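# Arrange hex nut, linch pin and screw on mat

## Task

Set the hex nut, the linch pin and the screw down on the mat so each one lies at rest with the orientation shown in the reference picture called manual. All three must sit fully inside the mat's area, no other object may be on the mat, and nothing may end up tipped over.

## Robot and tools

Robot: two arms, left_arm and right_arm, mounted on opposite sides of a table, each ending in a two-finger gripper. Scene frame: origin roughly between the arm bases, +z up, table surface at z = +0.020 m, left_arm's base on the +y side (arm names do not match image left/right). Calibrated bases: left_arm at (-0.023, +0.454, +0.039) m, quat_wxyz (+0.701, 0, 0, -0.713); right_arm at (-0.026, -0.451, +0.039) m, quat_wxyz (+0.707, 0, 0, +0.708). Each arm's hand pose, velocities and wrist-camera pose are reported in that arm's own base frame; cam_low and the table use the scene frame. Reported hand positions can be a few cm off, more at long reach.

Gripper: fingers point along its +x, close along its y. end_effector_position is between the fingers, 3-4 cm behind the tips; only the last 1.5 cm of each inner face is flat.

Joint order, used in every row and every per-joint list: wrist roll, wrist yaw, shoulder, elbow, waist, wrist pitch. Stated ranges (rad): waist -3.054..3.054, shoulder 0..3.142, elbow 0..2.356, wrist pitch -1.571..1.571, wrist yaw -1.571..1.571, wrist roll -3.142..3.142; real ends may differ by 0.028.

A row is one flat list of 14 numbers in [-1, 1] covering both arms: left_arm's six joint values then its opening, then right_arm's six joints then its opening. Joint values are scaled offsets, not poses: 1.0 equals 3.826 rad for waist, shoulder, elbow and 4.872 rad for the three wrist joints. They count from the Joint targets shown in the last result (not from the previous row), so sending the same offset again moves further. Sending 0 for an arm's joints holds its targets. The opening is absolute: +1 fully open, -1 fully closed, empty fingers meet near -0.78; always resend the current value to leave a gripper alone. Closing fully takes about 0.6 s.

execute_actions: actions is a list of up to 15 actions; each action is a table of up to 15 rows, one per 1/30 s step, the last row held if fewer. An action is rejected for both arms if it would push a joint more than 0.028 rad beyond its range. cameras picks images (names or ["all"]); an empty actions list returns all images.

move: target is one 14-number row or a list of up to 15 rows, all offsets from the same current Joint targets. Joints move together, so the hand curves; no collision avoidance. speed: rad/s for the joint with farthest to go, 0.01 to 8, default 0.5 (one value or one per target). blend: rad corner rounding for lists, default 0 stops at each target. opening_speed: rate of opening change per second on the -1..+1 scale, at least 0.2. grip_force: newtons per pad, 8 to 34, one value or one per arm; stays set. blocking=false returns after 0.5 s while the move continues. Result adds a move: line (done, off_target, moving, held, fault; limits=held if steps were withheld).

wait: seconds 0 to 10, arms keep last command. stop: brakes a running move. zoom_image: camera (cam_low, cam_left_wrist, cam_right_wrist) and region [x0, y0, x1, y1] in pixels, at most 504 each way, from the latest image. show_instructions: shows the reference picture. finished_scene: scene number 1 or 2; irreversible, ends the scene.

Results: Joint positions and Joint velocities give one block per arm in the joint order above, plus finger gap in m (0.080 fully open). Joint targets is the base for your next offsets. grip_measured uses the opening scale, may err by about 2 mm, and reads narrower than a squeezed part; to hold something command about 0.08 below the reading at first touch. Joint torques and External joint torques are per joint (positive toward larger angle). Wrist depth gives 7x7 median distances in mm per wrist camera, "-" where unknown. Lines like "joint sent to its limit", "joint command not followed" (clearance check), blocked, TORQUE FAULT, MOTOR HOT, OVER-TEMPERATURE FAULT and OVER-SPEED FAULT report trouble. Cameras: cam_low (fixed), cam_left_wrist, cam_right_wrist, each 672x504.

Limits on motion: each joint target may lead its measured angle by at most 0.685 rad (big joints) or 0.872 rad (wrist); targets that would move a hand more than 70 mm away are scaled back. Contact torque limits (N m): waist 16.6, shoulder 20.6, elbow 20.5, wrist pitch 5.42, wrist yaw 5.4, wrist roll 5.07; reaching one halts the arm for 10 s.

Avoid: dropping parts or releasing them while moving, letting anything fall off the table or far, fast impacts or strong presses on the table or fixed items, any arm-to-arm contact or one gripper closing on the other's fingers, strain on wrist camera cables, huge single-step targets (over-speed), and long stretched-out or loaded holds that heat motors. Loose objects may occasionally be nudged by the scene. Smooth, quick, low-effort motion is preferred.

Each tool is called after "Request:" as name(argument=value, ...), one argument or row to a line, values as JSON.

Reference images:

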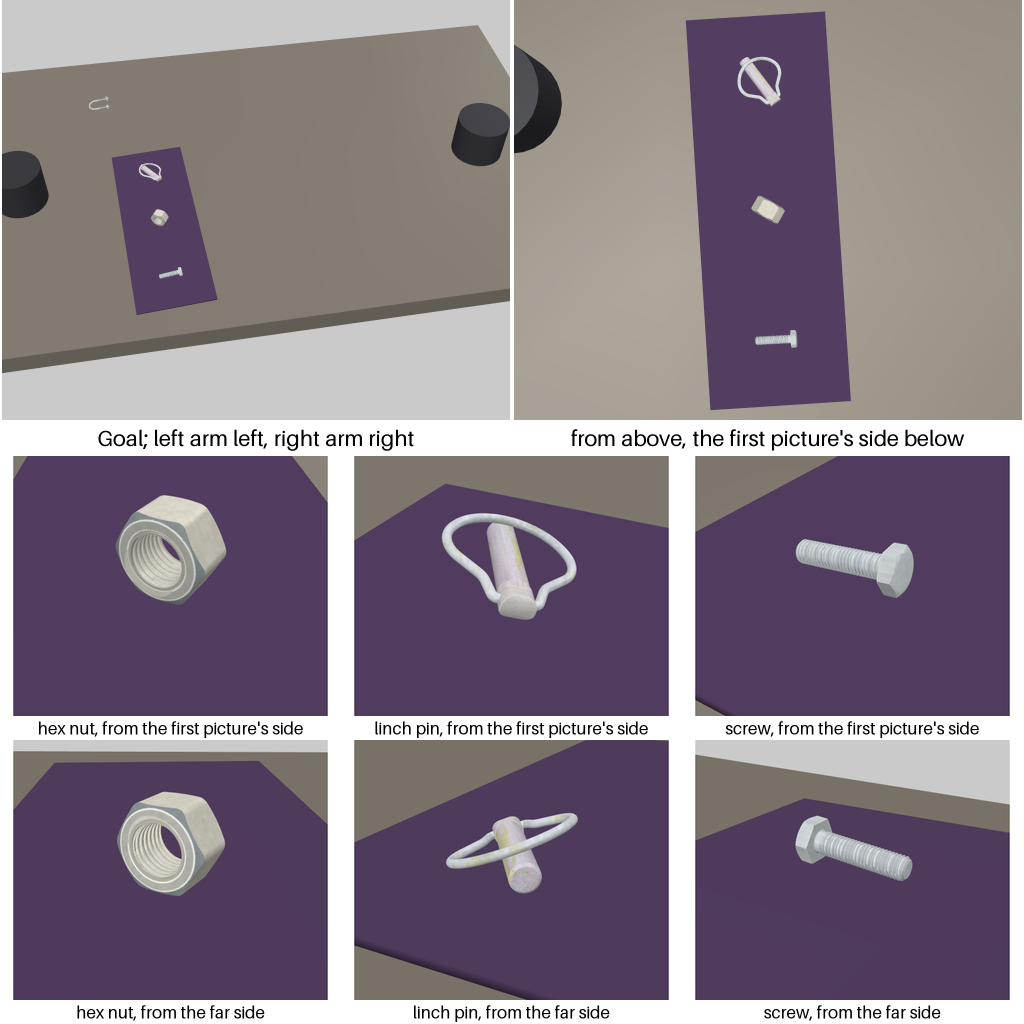

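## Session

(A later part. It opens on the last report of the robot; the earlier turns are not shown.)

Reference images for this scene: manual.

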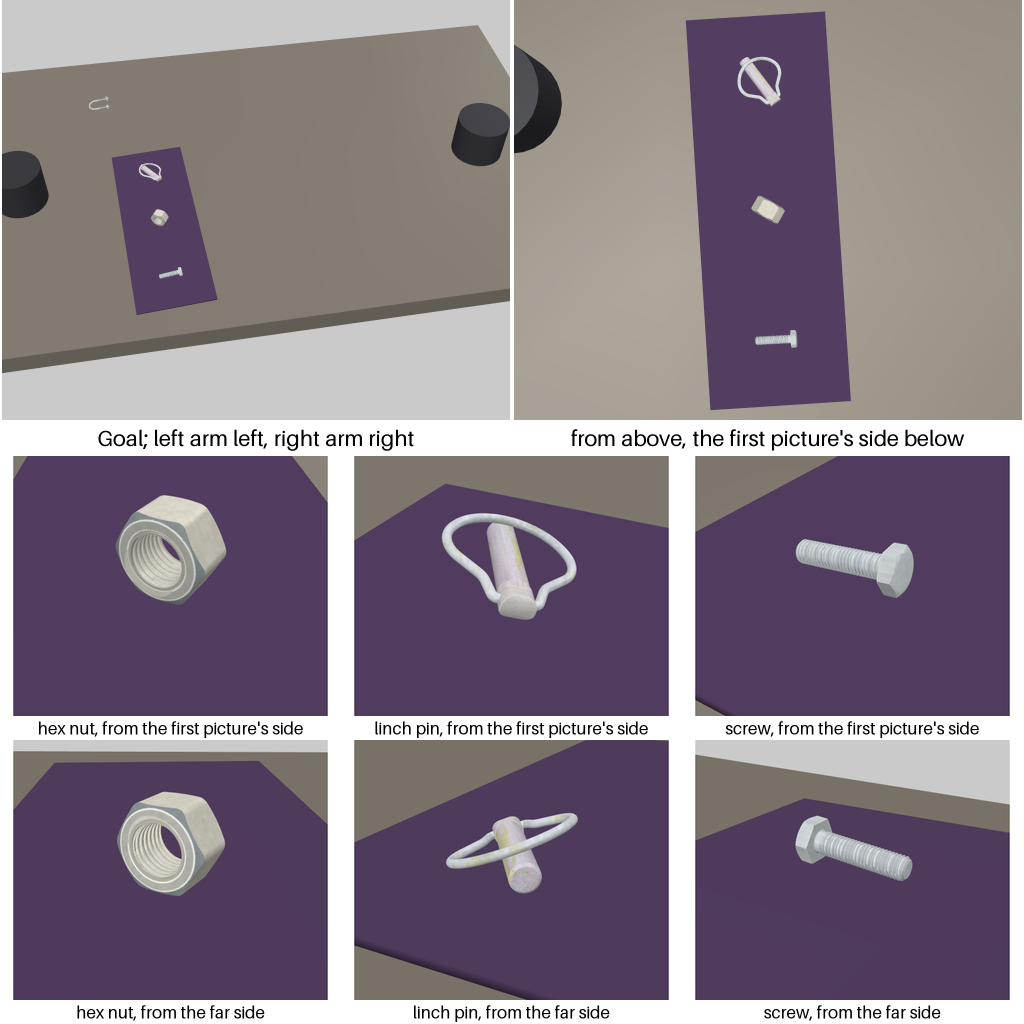

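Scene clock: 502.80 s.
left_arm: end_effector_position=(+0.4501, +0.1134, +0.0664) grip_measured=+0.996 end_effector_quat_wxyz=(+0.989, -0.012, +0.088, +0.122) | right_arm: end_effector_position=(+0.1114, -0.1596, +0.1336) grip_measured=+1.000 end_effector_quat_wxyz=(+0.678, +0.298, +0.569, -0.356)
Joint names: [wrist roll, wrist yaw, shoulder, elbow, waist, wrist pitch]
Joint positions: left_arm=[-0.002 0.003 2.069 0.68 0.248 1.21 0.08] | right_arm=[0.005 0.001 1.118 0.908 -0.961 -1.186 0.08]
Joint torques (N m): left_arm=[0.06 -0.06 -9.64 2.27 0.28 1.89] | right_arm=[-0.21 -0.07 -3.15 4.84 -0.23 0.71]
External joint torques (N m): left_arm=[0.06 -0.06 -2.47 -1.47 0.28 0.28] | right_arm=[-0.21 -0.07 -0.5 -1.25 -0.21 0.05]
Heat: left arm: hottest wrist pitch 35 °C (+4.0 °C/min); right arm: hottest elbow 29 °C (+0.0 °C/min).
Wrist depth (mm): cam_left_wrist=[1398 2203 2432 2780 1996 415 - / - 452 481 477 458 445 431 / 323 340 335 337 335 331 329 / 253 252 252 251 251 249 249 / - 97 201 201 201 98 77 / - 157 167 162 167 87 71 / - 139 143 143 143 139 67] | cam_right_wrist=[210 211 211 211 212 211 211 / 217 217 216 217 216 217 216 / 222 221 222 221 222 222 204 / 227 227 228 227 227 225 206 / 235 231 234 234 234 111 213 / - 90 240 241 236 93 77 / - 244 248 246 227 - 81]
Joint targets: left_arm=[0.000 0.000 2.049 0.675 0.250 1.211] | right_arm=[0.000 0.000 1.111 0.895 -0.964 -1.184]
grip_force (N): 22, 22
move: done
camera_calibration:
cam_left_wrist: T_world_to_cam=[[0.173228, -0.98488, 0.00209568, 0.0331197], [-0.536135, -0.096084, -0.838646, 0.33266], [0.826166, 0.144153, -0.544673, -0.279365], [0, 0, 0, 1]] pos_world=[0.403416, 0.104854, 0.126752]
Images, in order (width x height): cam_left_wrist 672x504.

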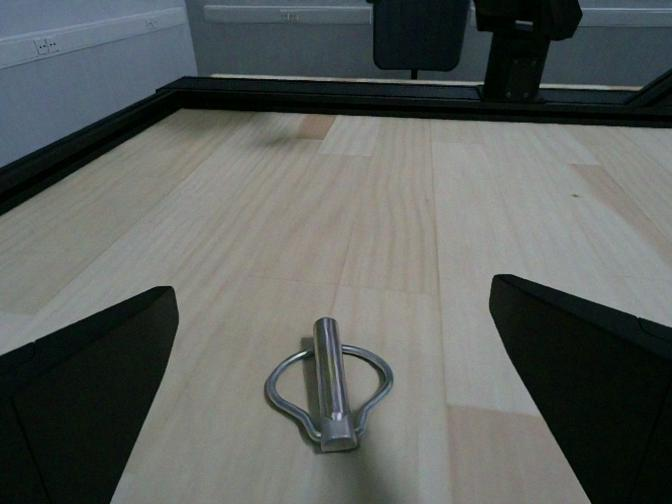

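Request:
move(
  target=[
    [0,0,-0.0651,0.1634,0,-0.228,1,0,0,0,0,0,0,1],
    [0,0,0.0962,0.4017,-0.0021,-0.4573,0,0,0,0,0,0,0,1],
  ],
  speed=1.1,
  blend=[0.1,0],
  cameras=["cam_left_wrist"],
)

Scene clock: 520.80 s.
left_arm: end_effector_position=(+0.5256, +0.1308, +0.0846) grip_measured=+0.005 end_effector_quat_wxyz=(+0.813, -0.072, +0.570, +0.100) | right_arm: end_effector_position=(+0.1114, -0.1596, +0.1336) grip_measured=+1.000 end_effector_quat_wxyz=(+0.678, +0.298, +0.569, -0.356)
Joint names: [wrist roll, wrist yaw, shoulder, elbow, waist, wrist pitch]
Joint positions: left_arm=[-0.002 0.003 2.403 2.196 0.245 -1.017 0.035] | right_arm=[0.005 0.001 1.118 0.908 -0.961 -1.186 0.08]
Joint torques (N m): left_arm=[0.05 -0.04 -9.78 6.95 -0.22 0.82] | right_arm=[-0.2 -0.07 -3.16 4.77 -0.3 0.71]
External joint torques (N m): left_arm=[0.05 -0.03 1.4 1.08 -0.4 -0.03] | right_arm=[-0.2 -0.06 -0.48 -1.31 -0.3 0.07]
Heat: left arm: hottest shoulder 37 °C (+3.0 °C/min); right arm: hottest elbow 29 °C (+0.0 °C/min).
Wrist depth (mm): cam_left_wrist=[152 154 155 158 160 162 165 / 154 155 157 159 162 163 166 / 156 157 159 161 164 166 169 / 158 159 161 164 166 168 170 / 160 160 90 165 90 170 173 / - - 91 167 85 - - / - - 168 171 86 - -] | cam_right_wrist=[211 211 211 211 211 211 211 / 216 217 217 216 216 217 215 / 221 222 222 222 222 222 203 / 228 228 228 228 228 225 208 / 234 231 233 235 233 111 212 / - 90 241 239 229 93 77 / - 244 247 246 225 226 81]
Joint targets: left_arm=[0.000 0.000 2.417 2.212 0.242 -1.017] | right_arm=[0.000 0.000 1.111 0.895 -0.964 -1.184]
grip_force (N): 22, 22
move: done
camera_calibration:
cam_left_wrist: T_world_to_cam=[[0.207483, -0.9761, 0.0646466, 0.0126774], [-0.977656, -0.204626, 0.0481398, 0.561265], [-0.0337609, -0.0731903, -0.996746, 0.184346], [0, 0, 0, 1]] pos_world=[0.552317, 0.140716, 0.155907]
Images, in order (width x height): cam_left_wrist 672x504.

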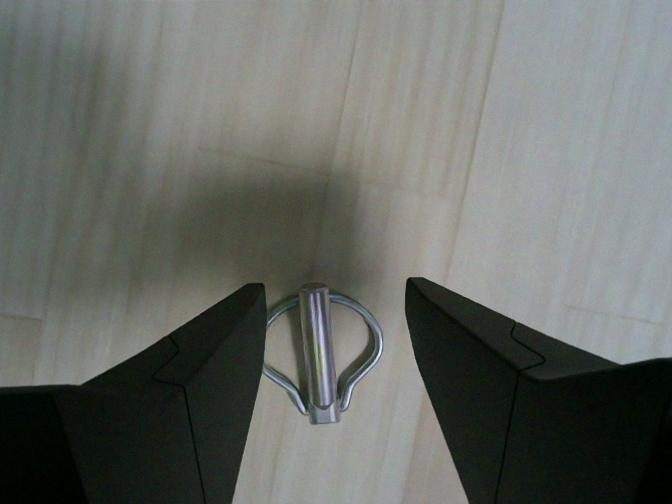

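Request:
move(
  target=[
    [-0.0082,0,-0.0021,-0.0729,0.0008,0.0532,0,0,0,0,0,0,0,1],
    [-0.0082,0,-0.0021,-0.0729,0.0008,0.0532,-0.8,0,0,0,0,0,0,1],
  ],
  speed=0.3,
  opening_speed=0.7,
  cameras=["cam_left_wrist"],
)

Scene clock: 530.60 s.
left_arm: end_effector_position=(+0.5229, +0.1347, +0.0266) grip_measured=-0.578 end_effector_quat_wxyz=(+0.816, -0.085, +0.559, +0.116) | right_arm: end_effector_position=(+0.1114, -0.1596, +0.1336) grip_measured=+1.000 end_effector_quat_wxyz=(+0.678, +0.298, +0.569, -0.356)
Joint names: [wrist roll, wrist yaw, shoulder, elbow, waist, wrist pitch]
Joint positions: left_arm=[-0.038 -0.005 2.399 1.953 0.251 -0.756 0.009] | right_arm=[0.005 0.001 1.118 0.908 -0.961 -1.186 0.08]
Joint torques (N m): left_arm=[-0.07 0.18 -10.24 2.63 -0.52 0.81] | right_arm=[-0.22 -0.08 -3.15 4.79 -0.23 0.71]
External joint torques (N m): left_arm=[-0.07 0.19 0.85 -3.15 -0.46 -0.06] | right_arm=[-0.22 -0.08 -0.49 -1.28 -0.23 0.07]
Heat: left arm: hottest shoulder 37 °C (+2.0 °C/min); right arm: hottest elbow 29 °C (+0.0 °C/min).
Wrist depth (mm): cam_left_wrist=[104 105 107 108 109 111 112 / 105 106 108 109 110 112 113 / 106 107 108 110 111 113 114 / 107 108 109 110 112 114 115 / 107 108 109 95 76 114 116 / - - - 99 - - - / - - - 102 - - -] | cam_right_wrist=[211 211 211 211 211 211 211 / 216 216 216 216 217 217 215 / 222 222 222 222 222 221 204 / 227 227 228 228 228 226 208 / 234 231 234 234 233 111 212 / - 90 240 240 239 93 77 / - 244 247 246 228 225 81]
Joint targets: left_arm=[-0.040 0.000 2.409 1.933 0.245 -0.757] | right_arm=[0.000 0.000 1.111 0.895 -0.964 -1.184]
grip_force (N): 22, 22
move: done
camera_calibration:
cam_left_wrist: T_world_to_cam=[[0.247144, -0.966469, 0.0696949, -0.00132995], [-0.968931, -0.245775, 0.0277145, 0.563662], [-0.00965594, -0.074379, -0.997183, 0.114275], [0, 0, 0, 1]] pos_world=[0.547582, 0.145748, 0.0984244]
Images, in order (width x height): cam_left_wrist 672x504.

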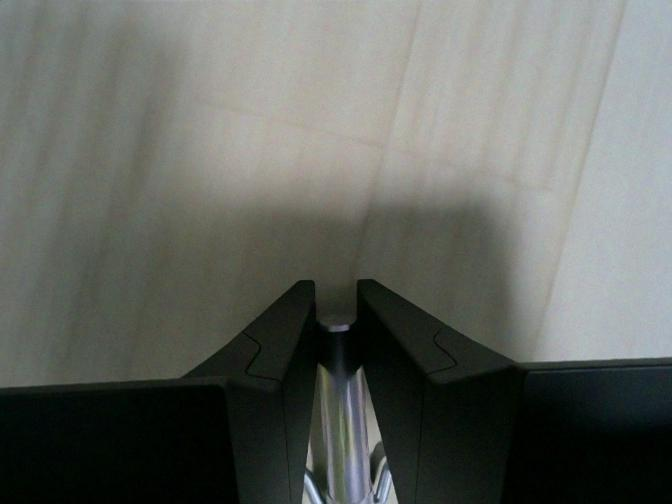

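Request:
move(
  target=[
    [0,0,0.0021,0.0729,0,-0.0532,-0.8,0,0,0,0,0,0,1],
    [0,0,-0.3113,-0.3252,0,0.0131,-0.8,0,0,0,0,0,0,1],
    [0,0,-0.2875,-0.3638,0,0.0642,-0.8,0,0,0,0,0,0,1],
  ],
  speed=[0.4,1,0.25],
  blend=[0.06,0.02,0],
  cameras=["cam_left_wrist"],
)

Scene clock: 550.70 s.
left_arm: end_effector_position=(+0.2404, +0.0601, +0.0300) grip_measured=-0.578 end_effector_quat_wxyz=(+0.817, -0.085, +0.560, +0.112) | right_arm: end_effector_position=(+0.1114, -0.1596, +0.1336) grip_measured=+1.000 end_effector_quat_wxyz=(+0.678, +0.298, +0.569, -0.356)
Joint names: [wrist roll, wrist yaw, shoulder, elbow, waist, wrist pitch]
Joint positions: left_arm=[-0.038 -0.001 1.303 0.547 0.245 -0.448 0.009] | right_arm=[0.005 0.001 1.118 0.908 -0.961 -1.186 0.08]
Joint torques (N m): left_arm=[-0.06 0.03 -2.67 3.78 -0.02 1.12] | right_arm=[-0.2 -0.05 -3.17 4.83 -0.21 0.71]
External joint torques (N m): left_arm=[-0.06 0.03 0.7 -1.47 0 0.26] | right_arm=[-0.2 -0.05 -0.5 -1.27 -0.23 0.06]
Heat: left arm: hottest shoulder 41 °C (+6.0 °C/min); right arm: hottest elbow 29 °C (+0.0 °C/min).
Wrist depth (mm): cam_left_wrist=[114 115 116 117 120 121 123 / 115 116 116 116 117 120 122 / - 117 118 117 118 120 122 / 117 117 116 118 119 121 122 / - 118 116 95 76 121 124 / - - - 99 - - - / - - - 103 - - -] | cam_right_wrist=[211 210 210 210 212 211 211 / 216 216 216 216 217 217 214 / 222 222 222 222 221 222 203 / 228 228 228 227 228 221 207 / 233 231 234 234 233 211 212 / - 90 240 240 223 93 77 / - 245 248 246 225 226 82]
Joint targets: left_arm=[-0.040 0.000 1.309 0.541 0.245 -0.445] | right_arm=[0.000 0.000 1.111 0.895 -0.964 -1.184]
grip_force (N): 22, 22
move: done
camera_calibration:
cam_left_wrist: T_world_to_cam=[[0.239875, -0.968011, 0.0735905, -0.002062], [-0.970748, -0.23836, 0.0288493, 0.271476], [-0.0103854, -0.0783581, -0.996871, 0.109854], [0, 0, 0, 1]] pos_world=[0.265171, 0.0713211, 0.10183]
Images, in order (width x height): cam_left_wrist 672x504.

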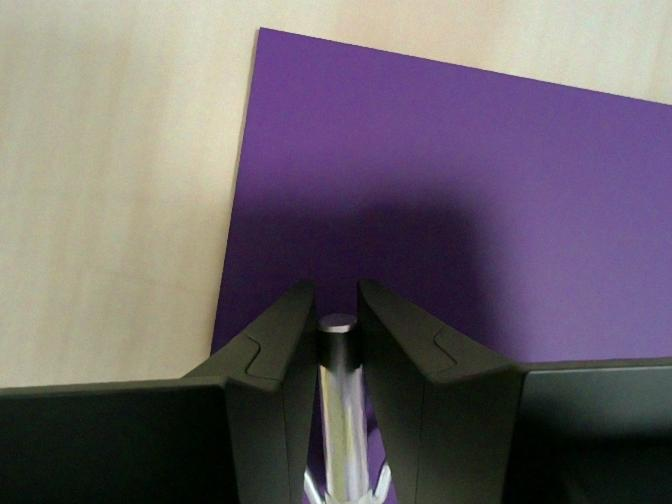

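Request:
move(
  target=[
    [0,0,0,0,0,0,0.2,0,0,0,0,0,0,1],
    [0,0,-0.0238,0.0387,0,-0.0509,0.2,0,0,0,0,0,0,1],
    [0,0,0.1973,0.2603,0,-0.2268,0.2,0,0,0,0,0,0,1],
  ],
  speed=[0.3,0.4,0.9],
  blend=[0,0.05,0],
  opening_speed=0.6,
  cameras=["cam_left_wrist"],
)

Scene clock: 567.53 s.
left_arm: end_effector_position=(+0.2705, +0.0676, +0.0751) grip_measured=+0.196 end_effector_quat_wxyz=(+0.503, -0.115, +0.853, +0.079) | right_arm: end_effector_position=(+0.1114, -0.1596, +0.1336) grip_measured=+1.000 end_effector_quat_wxyz=(+0.678, +0.298, +0.569, -0.356)
Joint names: [wrist roll, wrist yaw, shoulder, elbow, waist, wrist pitch]
Joint positions: left_arm=[-0.039 -0.001 2.052 1.525 0.245 -1.547 0.044] | right_arm=[0.005 0.001 1.118 0.908 -0.961 -1.186 0.08]
Joint torques (N m): left_arm=[-0.05 0.04 -6.42 5.16 0.07 -0.83] | right_arm=[-0.21 -0.07 -3.15 4.81 -0.27 0.7]
External joint torques (N m): left_arm=[-0.05 0.05 1.26 0.81 0.01 -0.35] | right_arm=[-0.21 -0.06 -0.48 -1.25 -0.28 0.06]
Heat: left arm: hottest shoulder 36 °C (+1.0 °C/min); right arm: hottest elbow 29 °C (+0.0 °C/min).
Wrist depth (mm): cam_left_wrist=[112 112 113 111 112 113 118 / 128 129 130 129 131 132 133 / 150 151 153 151 153 156 157 / 181 184 182 177 188 191 194 / 228 210 95 242 93 220 246 / - 62 86 309 - 72 - / - - 310 293 - 74 -] | cam_right_wrist=[211 211 211 211 211 212 211 / 216 216 216 217 217 217 214 / 221 221 222 222 222 222 207 / 227 228 228 228 228 228 216 / 234 231 234 234 233 211 211 / - 90 240 241 239 92 77 / - 244 247 246 227 225 81]
Joint targets: left_arm=[-0.040 0.000 2.064 1.537 0.245 -1.550] | right_arm=[0.000 0.000 1.111 0.895 -0.964 -1.184]
grip_force (N): 22, 22
move: done
camera_calibration:
cam_left_wrist: T_world_to_cam=[[0.295484, -0.954093, 0.0489566, -0.0194928], [-0.605026, -0.147227, 0.782475, 0.139629], [-0.739346, -0.260829, -0.620754, 0.336916], [0, 0, 0, 1]] pos_world=[0.339337, 0.0898367, 0.10084]
Images, in order (width x height): cam_left_wrist 672x504.

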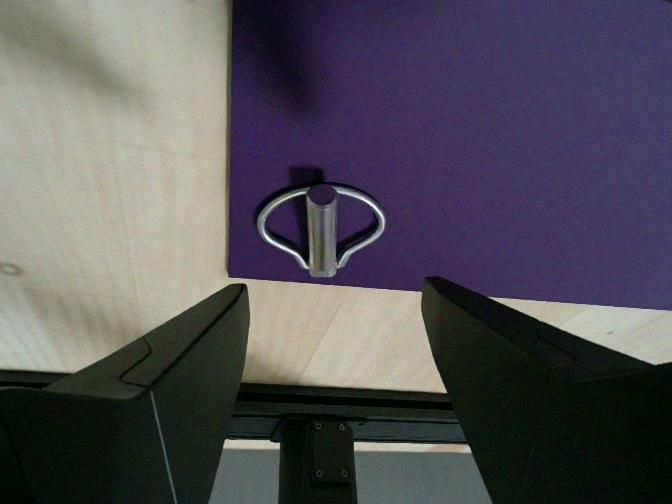

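Request:
move(
  target=[0,0,0.0102,-0.0434,0,0.0365,0.2,0,0,0,0,0,0,1],
  speed=0.25,
  cameras=["cam_left_wrist"],
)

Scene clock: 575.40 s.
left_arm: end_effector_position=(+0.2601, +0.0650, +0.0273) grip_measured=+0.196 end_effector_quat_wxyz=(+0.497, -0.115, +0.856, +0.078) | right_arm: end_effector_position=(+0.1114, -0.1596, +0.1336) grip_measured=+1.000 end_effector_quat_wxyz=(+0.678, +0.298, +0.569, -0.356)
Joint names: [wrist roll, wrist yaw, shoulder, elbow, waist, wrist pitch]
Joint positions: left_arm=[-0.039 -0.001 2.092 1.377 0.245 -1.372 0.044] | right_arm=[0.005 0.001 1.118 0.908 -0.961 -1.186 0.08]
Joint torques (N m): left_arm=[-0.04 0.07 -6.5 2.35 -0.01 -0.59] | right_arm=[-0.2 -0.05 -3.18 4.78 -0.23 0.7]
External joint torques (N m): left_arm=[-0.04 0.07 1.12 -1.65 0.02 -0.09] | right_arm=[-0.2 -0.06 -0.51 -1.28 -0.22 0.07]
Heat: left arm: hottest shoulder 36 °C (-1.0 °C/min); right arm: hottest elbow 29 °C (+0.0 °C/min).
Wrist depth (mm): cam_left_wrist=[- 66 - - 65 65 66 / - 78 73 74 - 76 79 / - 89 87 85 92 90 91 / 108 109 106 107 105 111 113 / 130 124 95 129 102 129 147 / - 62 172 206 95 72 - / - - 260 273 - 74 -] | cam_right_wrist=[211 211 211 211 211 211 212 / 216 217 216 217 216 217 214 / 222 221 222 222 222 222 205 / 227 228 228 228 228 225 208 / 234 231 233 234 234 211 212 / - 90 239 240 232 93 77 / - 243 248 247 227 226 81]
Joint targets: left_arm=[-0.040 0.000 2.103 1.371 0.245 -1.372] | right_arm=[0.000 0.000 1.111 0.895 -0.964 -1.184]
grip_force (N): 22, 22
move: done
camera_calibration:
cam_left_wrist: T_world_to_cam=[[0.296145, -0.953926, 0.0482086, -0.016793], [-0.59455, -0.144605, 0.790948, 0.167133], [-0.747535, -0.262898, -0.609981, 0.300784], [0, 0, 0, 1]] pos_world=[0.329188, 0.0872245, 0.0520887]
Images, in order (width x height): cam_left_wrist 672x504.

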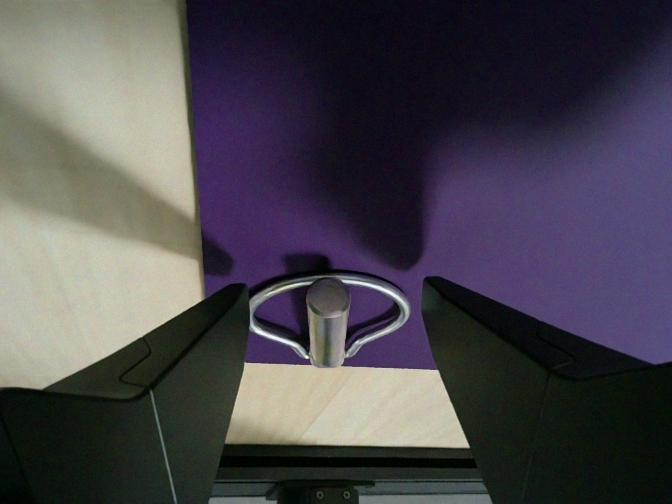

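Request:
move(
  target=[
    [0,0,0.0068,0,0,0.0053,0.2,0,0,0,0,0,0,1],
    [0,0,0.0068,0,0,0.0053,-0.85,0,0,0,0,0,0,1],
  ],
  speed=0.15,
  opening_speed=0.7,
  cameras=["cam_left_wrist"],
)

Scene clock: 583.30 s.
left_arm: end_effector_position=(+0.2625, +0.0655, +0.0196) grip_measured=-0.587 end_effector_quat_wxyz=(+0.497, -0.115, +0.856, +0.078) | right_arm: end_effector_position=(+0.1114, -0.1596, +0.1336) grip_measured=+1.000 end_effector_quat_wxyz=(+0.678, +0.298, +0.569, -0.356)
Joint names: [wrist roll, wrist yaw, shoulder, elbow, waist, wrist pitch]
Joint positions: left_arm=[-0.039 0 2.114 1.377 0.245 -1.35 0.009] | right_arm=[0.005 0.001 1.118 0.908 -0.961 -1.186 0.08]
Joint torques (N m): left_arm=[-0.09 0.05 -5.95 2.29 0.04 -0.33] | right_arm=[-0.22 -0.07 -3.17 4.82 -0.26 0.7]
External joint torques (N m): left_arm=[-0.09 0.05 1.72 -1.69 0.04 0.16] | right_arm=[-0.22 -0.06 -0.49 -1.23 -0.3 0.08]
Heat: left arm: hottest shoulder 35 °C (-2.0 °C/min); right arm: hottest elbow 29 °C (+0.0 °C/min).
Wrist depth (mm): cam_left_wrist=[- 60 - - - - 60 / - 64 65 65 - 69 66 / - 79 76 78 82 79 83 / - 96 93 99 96 99 100 / 128 122 86 97 76 122 132 / - - - 112 - - - / - - - - - - -] | cam_right_wrist=[211 211 211 211 211 211 211 / 216 216 216 216 216 216 216 / 222 221 222 222 223 222 204 / 228 227 227 228 227 225 207 / 233 232 235 234 233 212 212 / - 90 240 240 238 93 77 / - 245 247 246 227 - 81]
Joint targets: left_arm=[-0.040 0.000 2.129 1.371 0.245 -1.346] | right_arm=[0.000 0.000 1.111 0.895 -0.964 -1.184]
grip_force (N): 22, 22
move: done
camera_calibration:
cam_left_wrist: T_world_to_cam=[[0.296257, -0.953873, 0.0485555, -0.016624], [-0.595162, -0.144609, 0.790487, 0.174885], [-0.747003, -0.263086, -0.610551, 0.297967], [0, 0, 0, 1]] pos_world=[0.331592, 0.0878235, 0.0444865]
Images, in order (width x height): cam_left_wrist 672x504.

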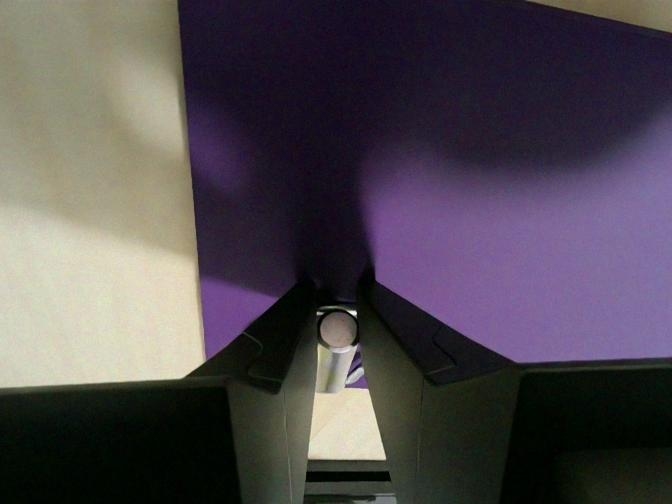

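Request:
move(
  target=[
    [0,0,-0.0259,0.0311,0,-0.0408,-0.85,0,0,0,0,0,0,1],
    [0.4294,0.2227,-0.1349,-0.11,0.1573,0.001,-0.85,0,0,0,0,0,0,1],
  ],
  speed=[0.4,1],
  blend=[0.03,0],
  cameras=["cam_left_wrist","cam_low"],
)

Scene clock: 615.57 s.
left_arm: end_effector_position=(+0.2350, +0.0649, +0.1358) grip_measured=-0.587 end_effector_quat_wxyz=(+0.868, +0.093, +0.199, -0.446) | right_arm: end_effector_position=(+0.1114, -0.1596, +0.1336) grip_measured=+1.000 end_effector_quat_wxyz=(+0.678, +0.298, +0.569, -0.356)
Joint names: [wrist roll, wrist yaw, shoulder, elbow, waist, wrist pitch]
Joint positions: left_arm=[2.048 1.077 1.629 0.956 0.844 -1.342 0.009] | right_arm=[0.005 0.001 1.118 0.908 -0.961 -1.186 0.08]
Joint torques (N m): left_arm=[0.08 0.69 -6.7 2.7 0.37 -0.37] | right_arm=[-0.23 -0.06 -3.18 4.81 -0.25 0.7]
External joint torques (N m): left_arm=[0.07 0.19 -1.99 -1.59 0.37 -0.08] | right_arm=[-0.23 -0.06 -0.5 -1.25 -0.24 0.06]
Heat: left arm: hottest shoulder 35 °C (-4.0 °C/min); right arm: hottest elbow 29 °C (+0.0 °C/min).
Wrist depth (mm): cam_left_wrist=[547 555 561 509 2203 1644 - / 427 436 439 446 451 461 2245 / 351 353 359 361 362 368 376 / 297 300 302 305 307 310 318 / 258 267 78 96 76 270 273 / - - - 98 - - - / - - - 201 - - -] | cam_right_wrist=[210 210 211 211 211 211 212 / 216 216 216 216 216 216 214 / 221 221 222 222 222 222 204 / 227 228 228 227 228 229 207 / 233 231 234 234 232 212 212 / - 90 240 240 224 93 77 / - 243 247 246 227 225 81]
Joint targets: left_arm=[2.052 1.085 1.612 0.950 0.847 -1.341] | right_arm=[0.000 0.000 1.111 0.895 -0.964 -1.184]
grip_force (N): 22, 22
move: done
camera_calibration:
cam_left_wrist: T_world_to_cam=[[-0.849324, -0.526802, 0.033601, 0.228745], [-0.410877, 0.619781, -0.668619, 0.171824], [0.331405, -0.58168, -0.742845, 0.133346], [0, 0, 0, 1]] pos_world=[0.220686, 0.0915749, 0.206254]
Images, in order (width x height): cam_low 672x504, cam_left_wrist 672x504.

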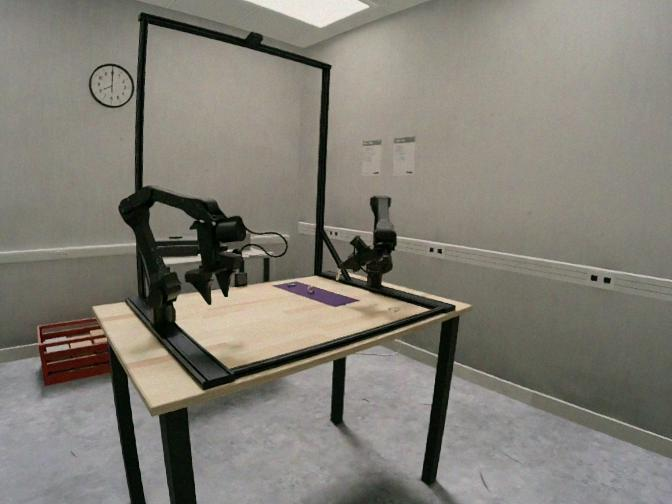

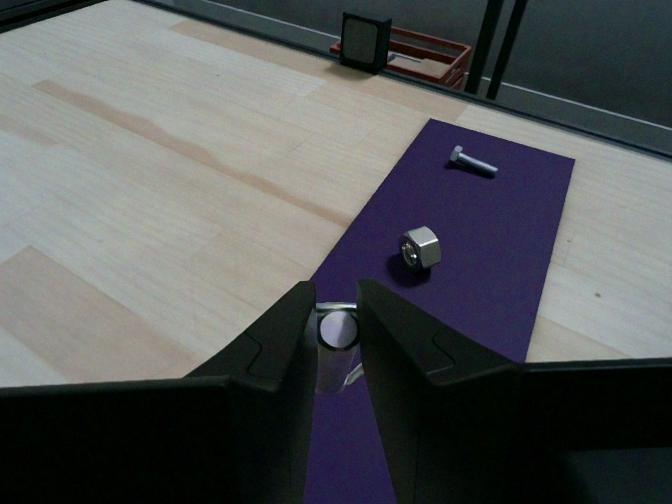

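Request:
move(
  target=[
    [0,0,0.0497,-0.0416,0,0.0714,-0.85,0,0,0,0,0,0,1],
    [0,0,0.0706,-0.0494,0,0.094,-0.85,0,0,0,0,0,0,1],
  ],
  speed=[0.5,0.1],
  blend=[0.01,0],
  grip_force=10,
  cameras=["cam_left_wrist"],
)

Scene clock: 625.00 s.
left_arm: end_effector_position=(+0.2408, +0.0665, +0.0484) grip_measured=-0.582 end_effector_quat_wxyz=(+0.879, +0.099, +0.172, -0.433) | right_arm: end_effector_position=(+0.1114, -0.1596, +0.1336) grip_measured=+1.000 end_effector_quat_wxyz=(+0.678, +0.298, +0.569, -0.356)
Joint names: [wrist roll, wrist yaw, shoulder, elbow, waist, wrist pitch]
Joint positions: left_arm=[2.049 1.134 1.855 0.773 0.847 -0.902 0.009] | right_arm=[0.005 0.001 1.118 0.908 -0.961 -1.186 0.08]
Joint torques (N m): left_arm=[0.1 -1.06 -1.9 0.88 0.07 1.12] | right_arm=[-0.21 -0.06 -3.12 4.83 -0.27 0.7]
External joint torques (N m): left_arm=[0.1 -1.58 3.27 -2.26 0.09 1.37] | right_arm=[-0.21 -0.06 -0.41 -1.27 -0.27 0.06]
Heat: left arm: hottest shoulder 34 °C (-3.0 °C/min); right arm: hottest elbow 29 °C (+0.0 °C/min).
Wrist depth (mm): cam_left_wrist=[415 414 406 406 401 377 371 / 306 303 303 300 299 287 286 / 241 241 239 238 230 229 228 / 200 199 198 192 192 191 194 / 171 170 85 96 76 163 162 / - - - 118 - - - / - - - 130 - - -] | cam_right_wrist=[211 211 211 211 211 212 211 / 216 217 216 216 217 216 214 / 221 222 222 221 222 222 204 / 227 228 227 228 228 225 208 / 234 230 234 234 234 211 213 / - 90 241 241 239 93 77 / - 245 247 246 222 222 82]
Joint targets: left_arm=[2.052 1.085 1.883 0.761 0.847 -0.883] | right_arm=[0.000 0.000 1.111 0.895 -0.964 -1.184]
grip_force (N): 10, 10
move: off_target (left_arm); left_arm: the wrist yaw is farthest, 0.049 rad from its target
camera_calibration:
cam_left_wrist: T_world_to_cam=[[-0.836, -0.548634, -0.0102782, 0.237789], [-0.386227, 0.601626, -0.699195, 0.111563], [0.389786, -0.580557, -0.714857, 0.0520654], [0, 0, 0, 1]] pos_world=[0.221586, 0.0935672, 0.117668]
Images, in order (width x height): cam_left_wrist 672x504.

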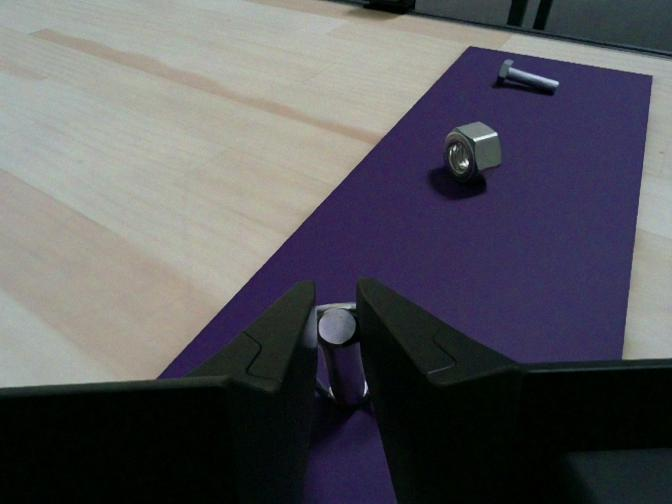

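Request:
move(
  target=[0,0.0152,-0.0016,-0.0099,0.0193,0.0068,-0.8,0,0,0,0,0,0,1],
  speed=0.06,
  grip_force=8,
  cameras=["cam_left_wrist"],
)

Scene clock: 631.70 s.
left_arm: end_effector_position=(+0.2332, +0.0768, +0.0453) grip_measured=-0.577 end_effector_quat_wxyz=(+0.901, +0.083, +0.159, -0.395) | right_arm: end_effector_position=(+0.1114, -0.1596, +0.1336) grip_measured=+1.000 end_effector_quat_wxyz=(+0.678, +0.298, +0.569, -0.356)
Joint names: [wrist roll, wrist yaw, shoulder, elbow, waist, wrist pitch]
Joint positions: left_arm=[2.049 1.174 1.861 0.729 0.919 -0.861 0.009] | right_arm=[0.005 0.001 1.118 0.908 -0.961 -1.186 0.08]
Joint torques (N m): left_arm=[0.1 0.04 -3.14 1.33 0.34 0.49] | right_arm=[-0.22 -0.07 -3.13 4.8 -0.27 0.71]
External joint torques (N m): left_arm=[0.1 -0.47 1.87 -1.64 0.36 0.74] | right_arm=[-0.21 -0.07 -0.47 -1.27 -0.29 0.06]
Motor temperatures (°C): left_arm=[27 30 33 27 23 31] | right_arm=[26 27 27 29 23 24]
Heat: left arm: hottest shoulder 33 °C (-3.0 °C/min); right arm: hottest elbow 29 °C (+0.0 °C/min).
Wrist depth (mm): cam_left_wrist=[451 446 445 442 437 401 371 / 318 314 315 312 313 301 301 / 244 245 243 242 235 233 232 / 200 199 198 194 190 190 190 / 169 167 85 95 76 162 161 / - - - 99 - - - / - - - - - - -] | cam_right_wrist=[211 211 211 210 211 211 211 / 216 216 217 217 217 217 215 / 222 222 221 222 222 222 206 / 228 227 227 228 228 226 207 / 234 231 234 234 233 111 212 / - 90 240 240 233 92 77 / - 244 246 246 222 - 81]
Joint targets: left_arm=[2.052 1.159 1.877 0.723 0.921 -0.850] | right_arm=[0.000 0.000 1.111 0.895 -0.964 -1.184]
grip_force (N): 8, 8
move: done
camera_calibration:
cam_left_wrist: T_world_to_cam=[[-0.784184, -0.620418, -0.0117408, 0.230545], [-0.420493, 0.545211, -0.72521, 0.113711], [0.456334, -0.563761, -0.688427, 0.0407425], [0, 0, 0, 1]] pos_world=[0.210012, 0.104007, 0.113219]
Images, in order (width x height): cam_left_wrist 672x504.

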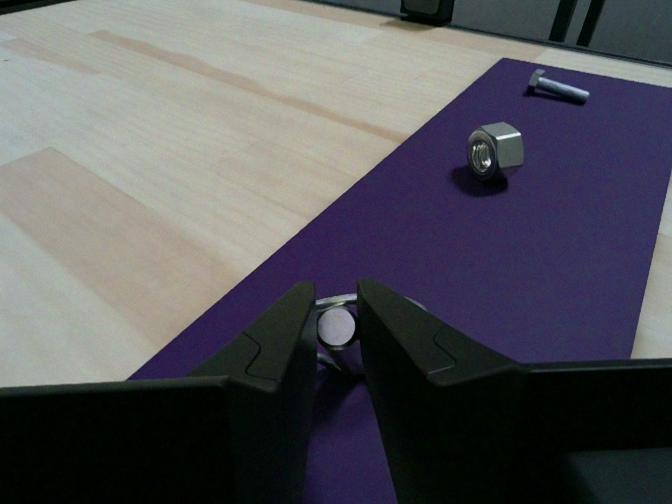

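Request:
move(
  target=[0,0,0.0199,-0.0039,0,0.0195,-0.8,0,0,0,0,0,0,1],
  speed=0.06,
  cameras=["cam_left_wrist","cam_low"],
)

Request:
zoom_image(
  camera="cam_low",
  region=[290, 250, 390, 325],
)

Scene clock: 643.40 s.
left_arm: end_effector_position=(+0.2319, +0.0774, +0.0209) grip_measured=-0.774 end_effector_quat_wxyz=(+0.899, +0.087, +0.166, -0.397) | right_arm: end_effector_position=(+0.1114, -0.1596, +0.1336) grip_measured=+1.000 end_effector_quat_wxyz=(+0.678, +0.298, +0.569, -0.356)
Joint names: [wrist roll, wrist yaw, shoulder, elbow, waist, wrist pitch]
Joint positions: left_arm=[2.049 1.157 1.944 0.711 0.921 -0.756 0] | right_arm=[0.005 0.001 1.118 0.908 -0.961 -1.186 0.08]
Joint torques (N m): left_arm=[0.1 0.53 -4.1 1.41 0.25 -0.29] | right_arm=[-0.2 -0.06 -3.18 4.84 -0.2 0.69]
External joint torques (N m): left_arm=[0.1 0.01 1.12 -1.17 0.22 -0.05] | right_arm=[-0.2 -0.05 -0.52 -1.23 -0.21 0.04]
Heat: left arm: hottest shoulder 32 °C (-3.0 °C/min); right arm: hottest elbow 29 °C (+0.0 °C/min).
Wrist depth (mm): cam_left_wrist=[343 342 337 335 335 323 316 / 249 247 247 244 235 223 232 / 195 194 193 186 186 184 183 / 160 159 153 153 153 152 152 / 135 131 134 85 130 133 129 / - - - - - - - / - - - - - - -] | cam_right_wrist=[212 211 211 211 211 212 211 / 216 217 216 216 216 216 214 / 222 221 222 222 222 222 204 / 228 227 228 228 227 225 208 / 234 231 234 234 232 111 212 / - 90 240 241 233 93 77 / - 244 247 246 225 226 82]
Joint targets: left_arm=[2.052 1.159 1.953 0.708 0.921 -0.755] | right_arm=[0.000 0.000 1.111 0.895 -0.964 -1.184]
grip_force (N): 8, 8
move: done
camera_calibration:
cam_left_wrist: T_world_to_cam=[[-0.78748, -0.616239, -0.0111185, 0.230067], [-0.425134, 0.556154, -0.71411, 0.0950943], [0.446247, -0.557621, -0.699945, 0.0269842], [0, 0, 0, 1]] pos_world=[0.20956, 0.103936, 0.0893533]
Images, in order (width x height): cam_low 672x504, cam_left_wrist 672x504.

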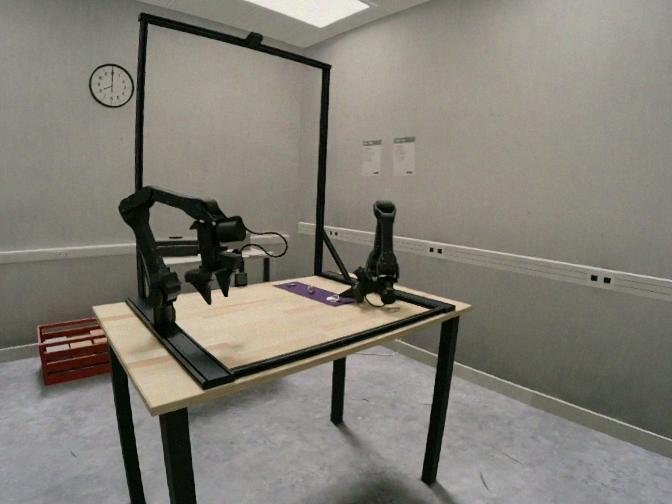

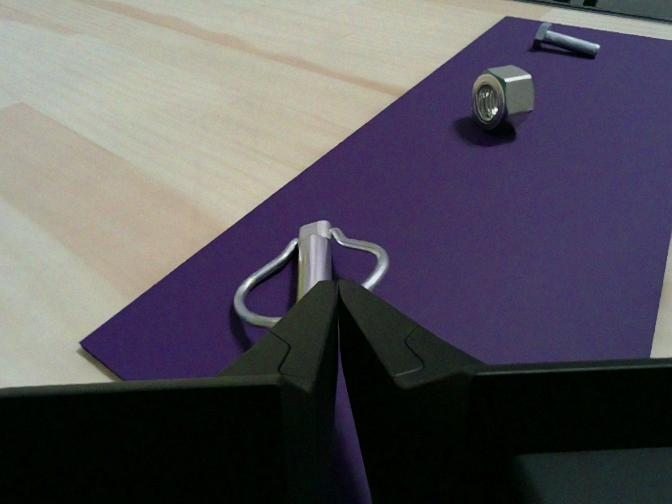

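Scaled by 5.040 from the camera's 672x504 image, which has a finer 960x720 frame.

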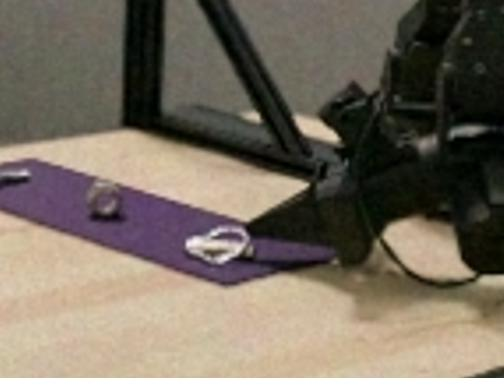

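Request:
move(
  target=[
    [0,0,-0.0891,0.0633,0,-0.1203,-0.8,0,0,0,0,0,0,1],
    [-0.4212,-0.2379,-0.09,0.0633,-0.18,0.02,-0.5,0,0,0,0,0,0,1],
  ],
  speed=[0.5,1],
  blend=[0.05,0],
  cameras=["cam_left_wrist"],
)

Scene clock: 654.20 s.
left_arm: end_effector_position=(+0.3019, +0.0716, +0.0452) grip_measured=-0.505 end_effector_quat_wxyz=(+0.776, -0.073, +0.620, +0.090) | right_arm: end_effector_position=(+0.1114, -0.1596, +0.1336) grip_measured=+1.000 end_effector_quat_wxyz=(+0.678, +0.298, +0.569, -0.356)
Joint names: [wrist roll, wrist yaw, shoulder, elbow, waist, wrist pitch]
Joint positions: left_arm=[0.002 0.003 1.626 0.938 0.234 -0.66 0.012] | right_arm=[0.005 0.001 1.118 0.908 -0.961 -1.186 0.08]
Joint torques (N m): left_arm=[-0.07 -0.1 -7.67 5.83 -0.18 0.87] | right_arm=[-0.2 -0.07 -3.15 4.83 -0.27 0.7]
External joint torques (N m): left_arm=[-0.07 -0.1 -2.02 0.61 -0.19 0.21] | right_arm=[-0.2 -0.08 -0.47 -1.26 -0.26 0.06]
Heat: left arm: hottest shoulder 32 °C (-3.0 °C/min); right arm: hottest elbow 29 °C (+0.0 °C/min).
Wrist depth (mm): cam_left_wrist=[117 117 119 120 122 123 125 / 120 121 122 124 125 127 129 / 123 125 126 128 129 131 133 / 127 128 129 130 132 134 136 / 131 132 85 94 79 137 138 / - - - 126 66 - - / - - - 142 - - -] | cam_right_wrist=[211 211 211 211 211 211 211 / 216 216 216 216 216 216 214 / 221 222 222 222 222 223 203 / 228 227 227 228 228 225 208 / 234 231 235 234 233 211 211 / - 90 240 241 233 93 77 / - 244 247 246 225 225 82]
Joint targets: left_arm=[0.000 0.000 1.608 0.950 0.232 -0.658] | right_arm=[0.000 0.000 1.111 0.895 -0.964 -1.184]
grip_force (N): 8, 8
move: done
camera_calibration:
cam_left_wrist: T_world_to_cam=[[0.201327, -0.977137, 0.0683351, 0.0056186], [-0.967147, -0.187244, 0.171947, 0.322229], [-0.15522, -0.100708, -0.982733, 0.171147], [0, 0, 0, 1]] pos_world=[0.337077, 0.0830614, 0.112402]
Images, in order (width x height): cam_left_wrist 672x504.

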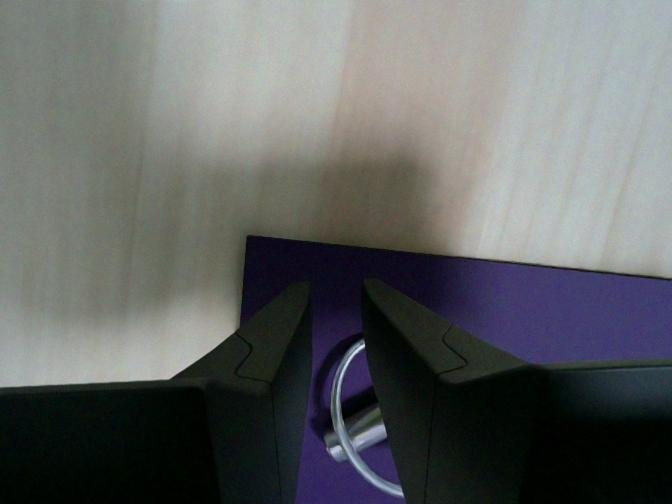

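Request:
move(
  target=[0,0,-0.0301,0.074,-0.0476,-0.1112,1,0,0,0,0,0,0,1],
  speed=0.8,
  cameras=["cam_left_wrist"],
)

Request:
zoom_image(
  camera="cam_left_wrist",
  region=[200, 60, 500, 360],
)

Scene clock: 659.43 s.
left_arm: end_effector_position=(+0.2731, +0.0139, +0.1376) grip_measured=+0.996 end_effector_quat_wxyz=(+0.736, -0.018, +0.676, +0.018) | right_arm: end_effector_position=(+0.1114, -0.1596, +0.1336) grip_measured=+1.000 end_effector_quat_wxyz=(+0.678, +0.298, +0.569, -0.356)
Joint names: [wrist roll, wrist yaw, shoulder, elbow, waist, wrist pitch]
Joint positions: left_arm=[0.001 0.003 1.506 1.219 0.052 -1.198 0.08] | right_arm=[0.005 0.001 1.118 0.908 -0.961 -1.186 0.08]
Joint torques (N m): left_arm=[-0.05 -0.07 -6.77 6.49 -0.16 0.34] | right_arm=[-0.2 -0.06 -3.18 4.85 -0.29 0.72]
External joint torques (N m): left_arm=[-0.05 -0.08 -1.8 1.05 -0.09 -0.11] | right_arm=[-0.19 -0.05 -0.5 -1.27 -0.3 0.06]
Heat: left arm: hottest shoulder 33 °C (-2.0 °C/min); right arm: hottest elbow 29 °C (+0.0 °C/min).
Wrist depth (mm): cam_left_wrist=[189 190 194 196 198 201 203 / 198 199 201 203 206 209 212 / 209 211 207 212 217 218 222 / 220 221 222 226 228 232 235 / - 97 236 238 243 98 77 / - 248 255 259 263 85 72 / - 264 271 276 283 284 67] | cam_right_wrist=[211 211 212 211 211 211 211 / 216 216 216 216 217 216 214 / 222 222 221 222 222 222 202 / 227 228 228 227 228 225 207 / 234 231 233 234 234 211 213 / - 90 241 240 233 93 77 / - 244 247 246 228 - 81]
Joint targets: left_arm=[0.000 0.000 1.493 1.234 0.050 -1.199] | right_arm=[0.000 0.000 1.111 0.895 -0.964 -1.184]
grip_force (N): 8, 8
move: done
camera_calibration:
cam_left_wrist: T_world_to_cam=[[0.0312956, -0.996971, 0.0711953, -0.00487], [-0.952056, -0.00804671, 0.305818, 0.242786], [-0.304319, -0.0773527, -0.949424, 0.287532], [0, 0, 0, 1]] pos_world=[0.318799, 0.0193397, 0.199088]
Images, in order (width x height): cam_left_wrist 672x504.

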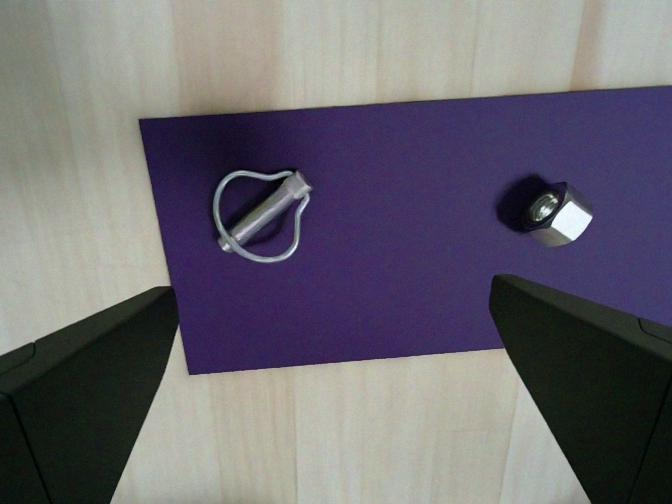

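Scaled by 1.680 from the camera's 672x504 image, which has a finer 960x720 frame.

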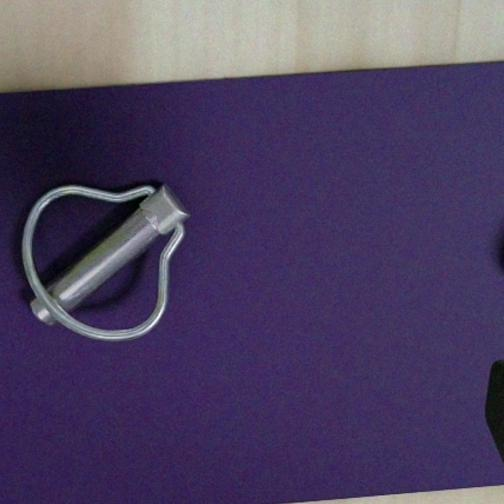

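Request:
finished_scene(
  scene=1,
)

The scene is finished: the task was done.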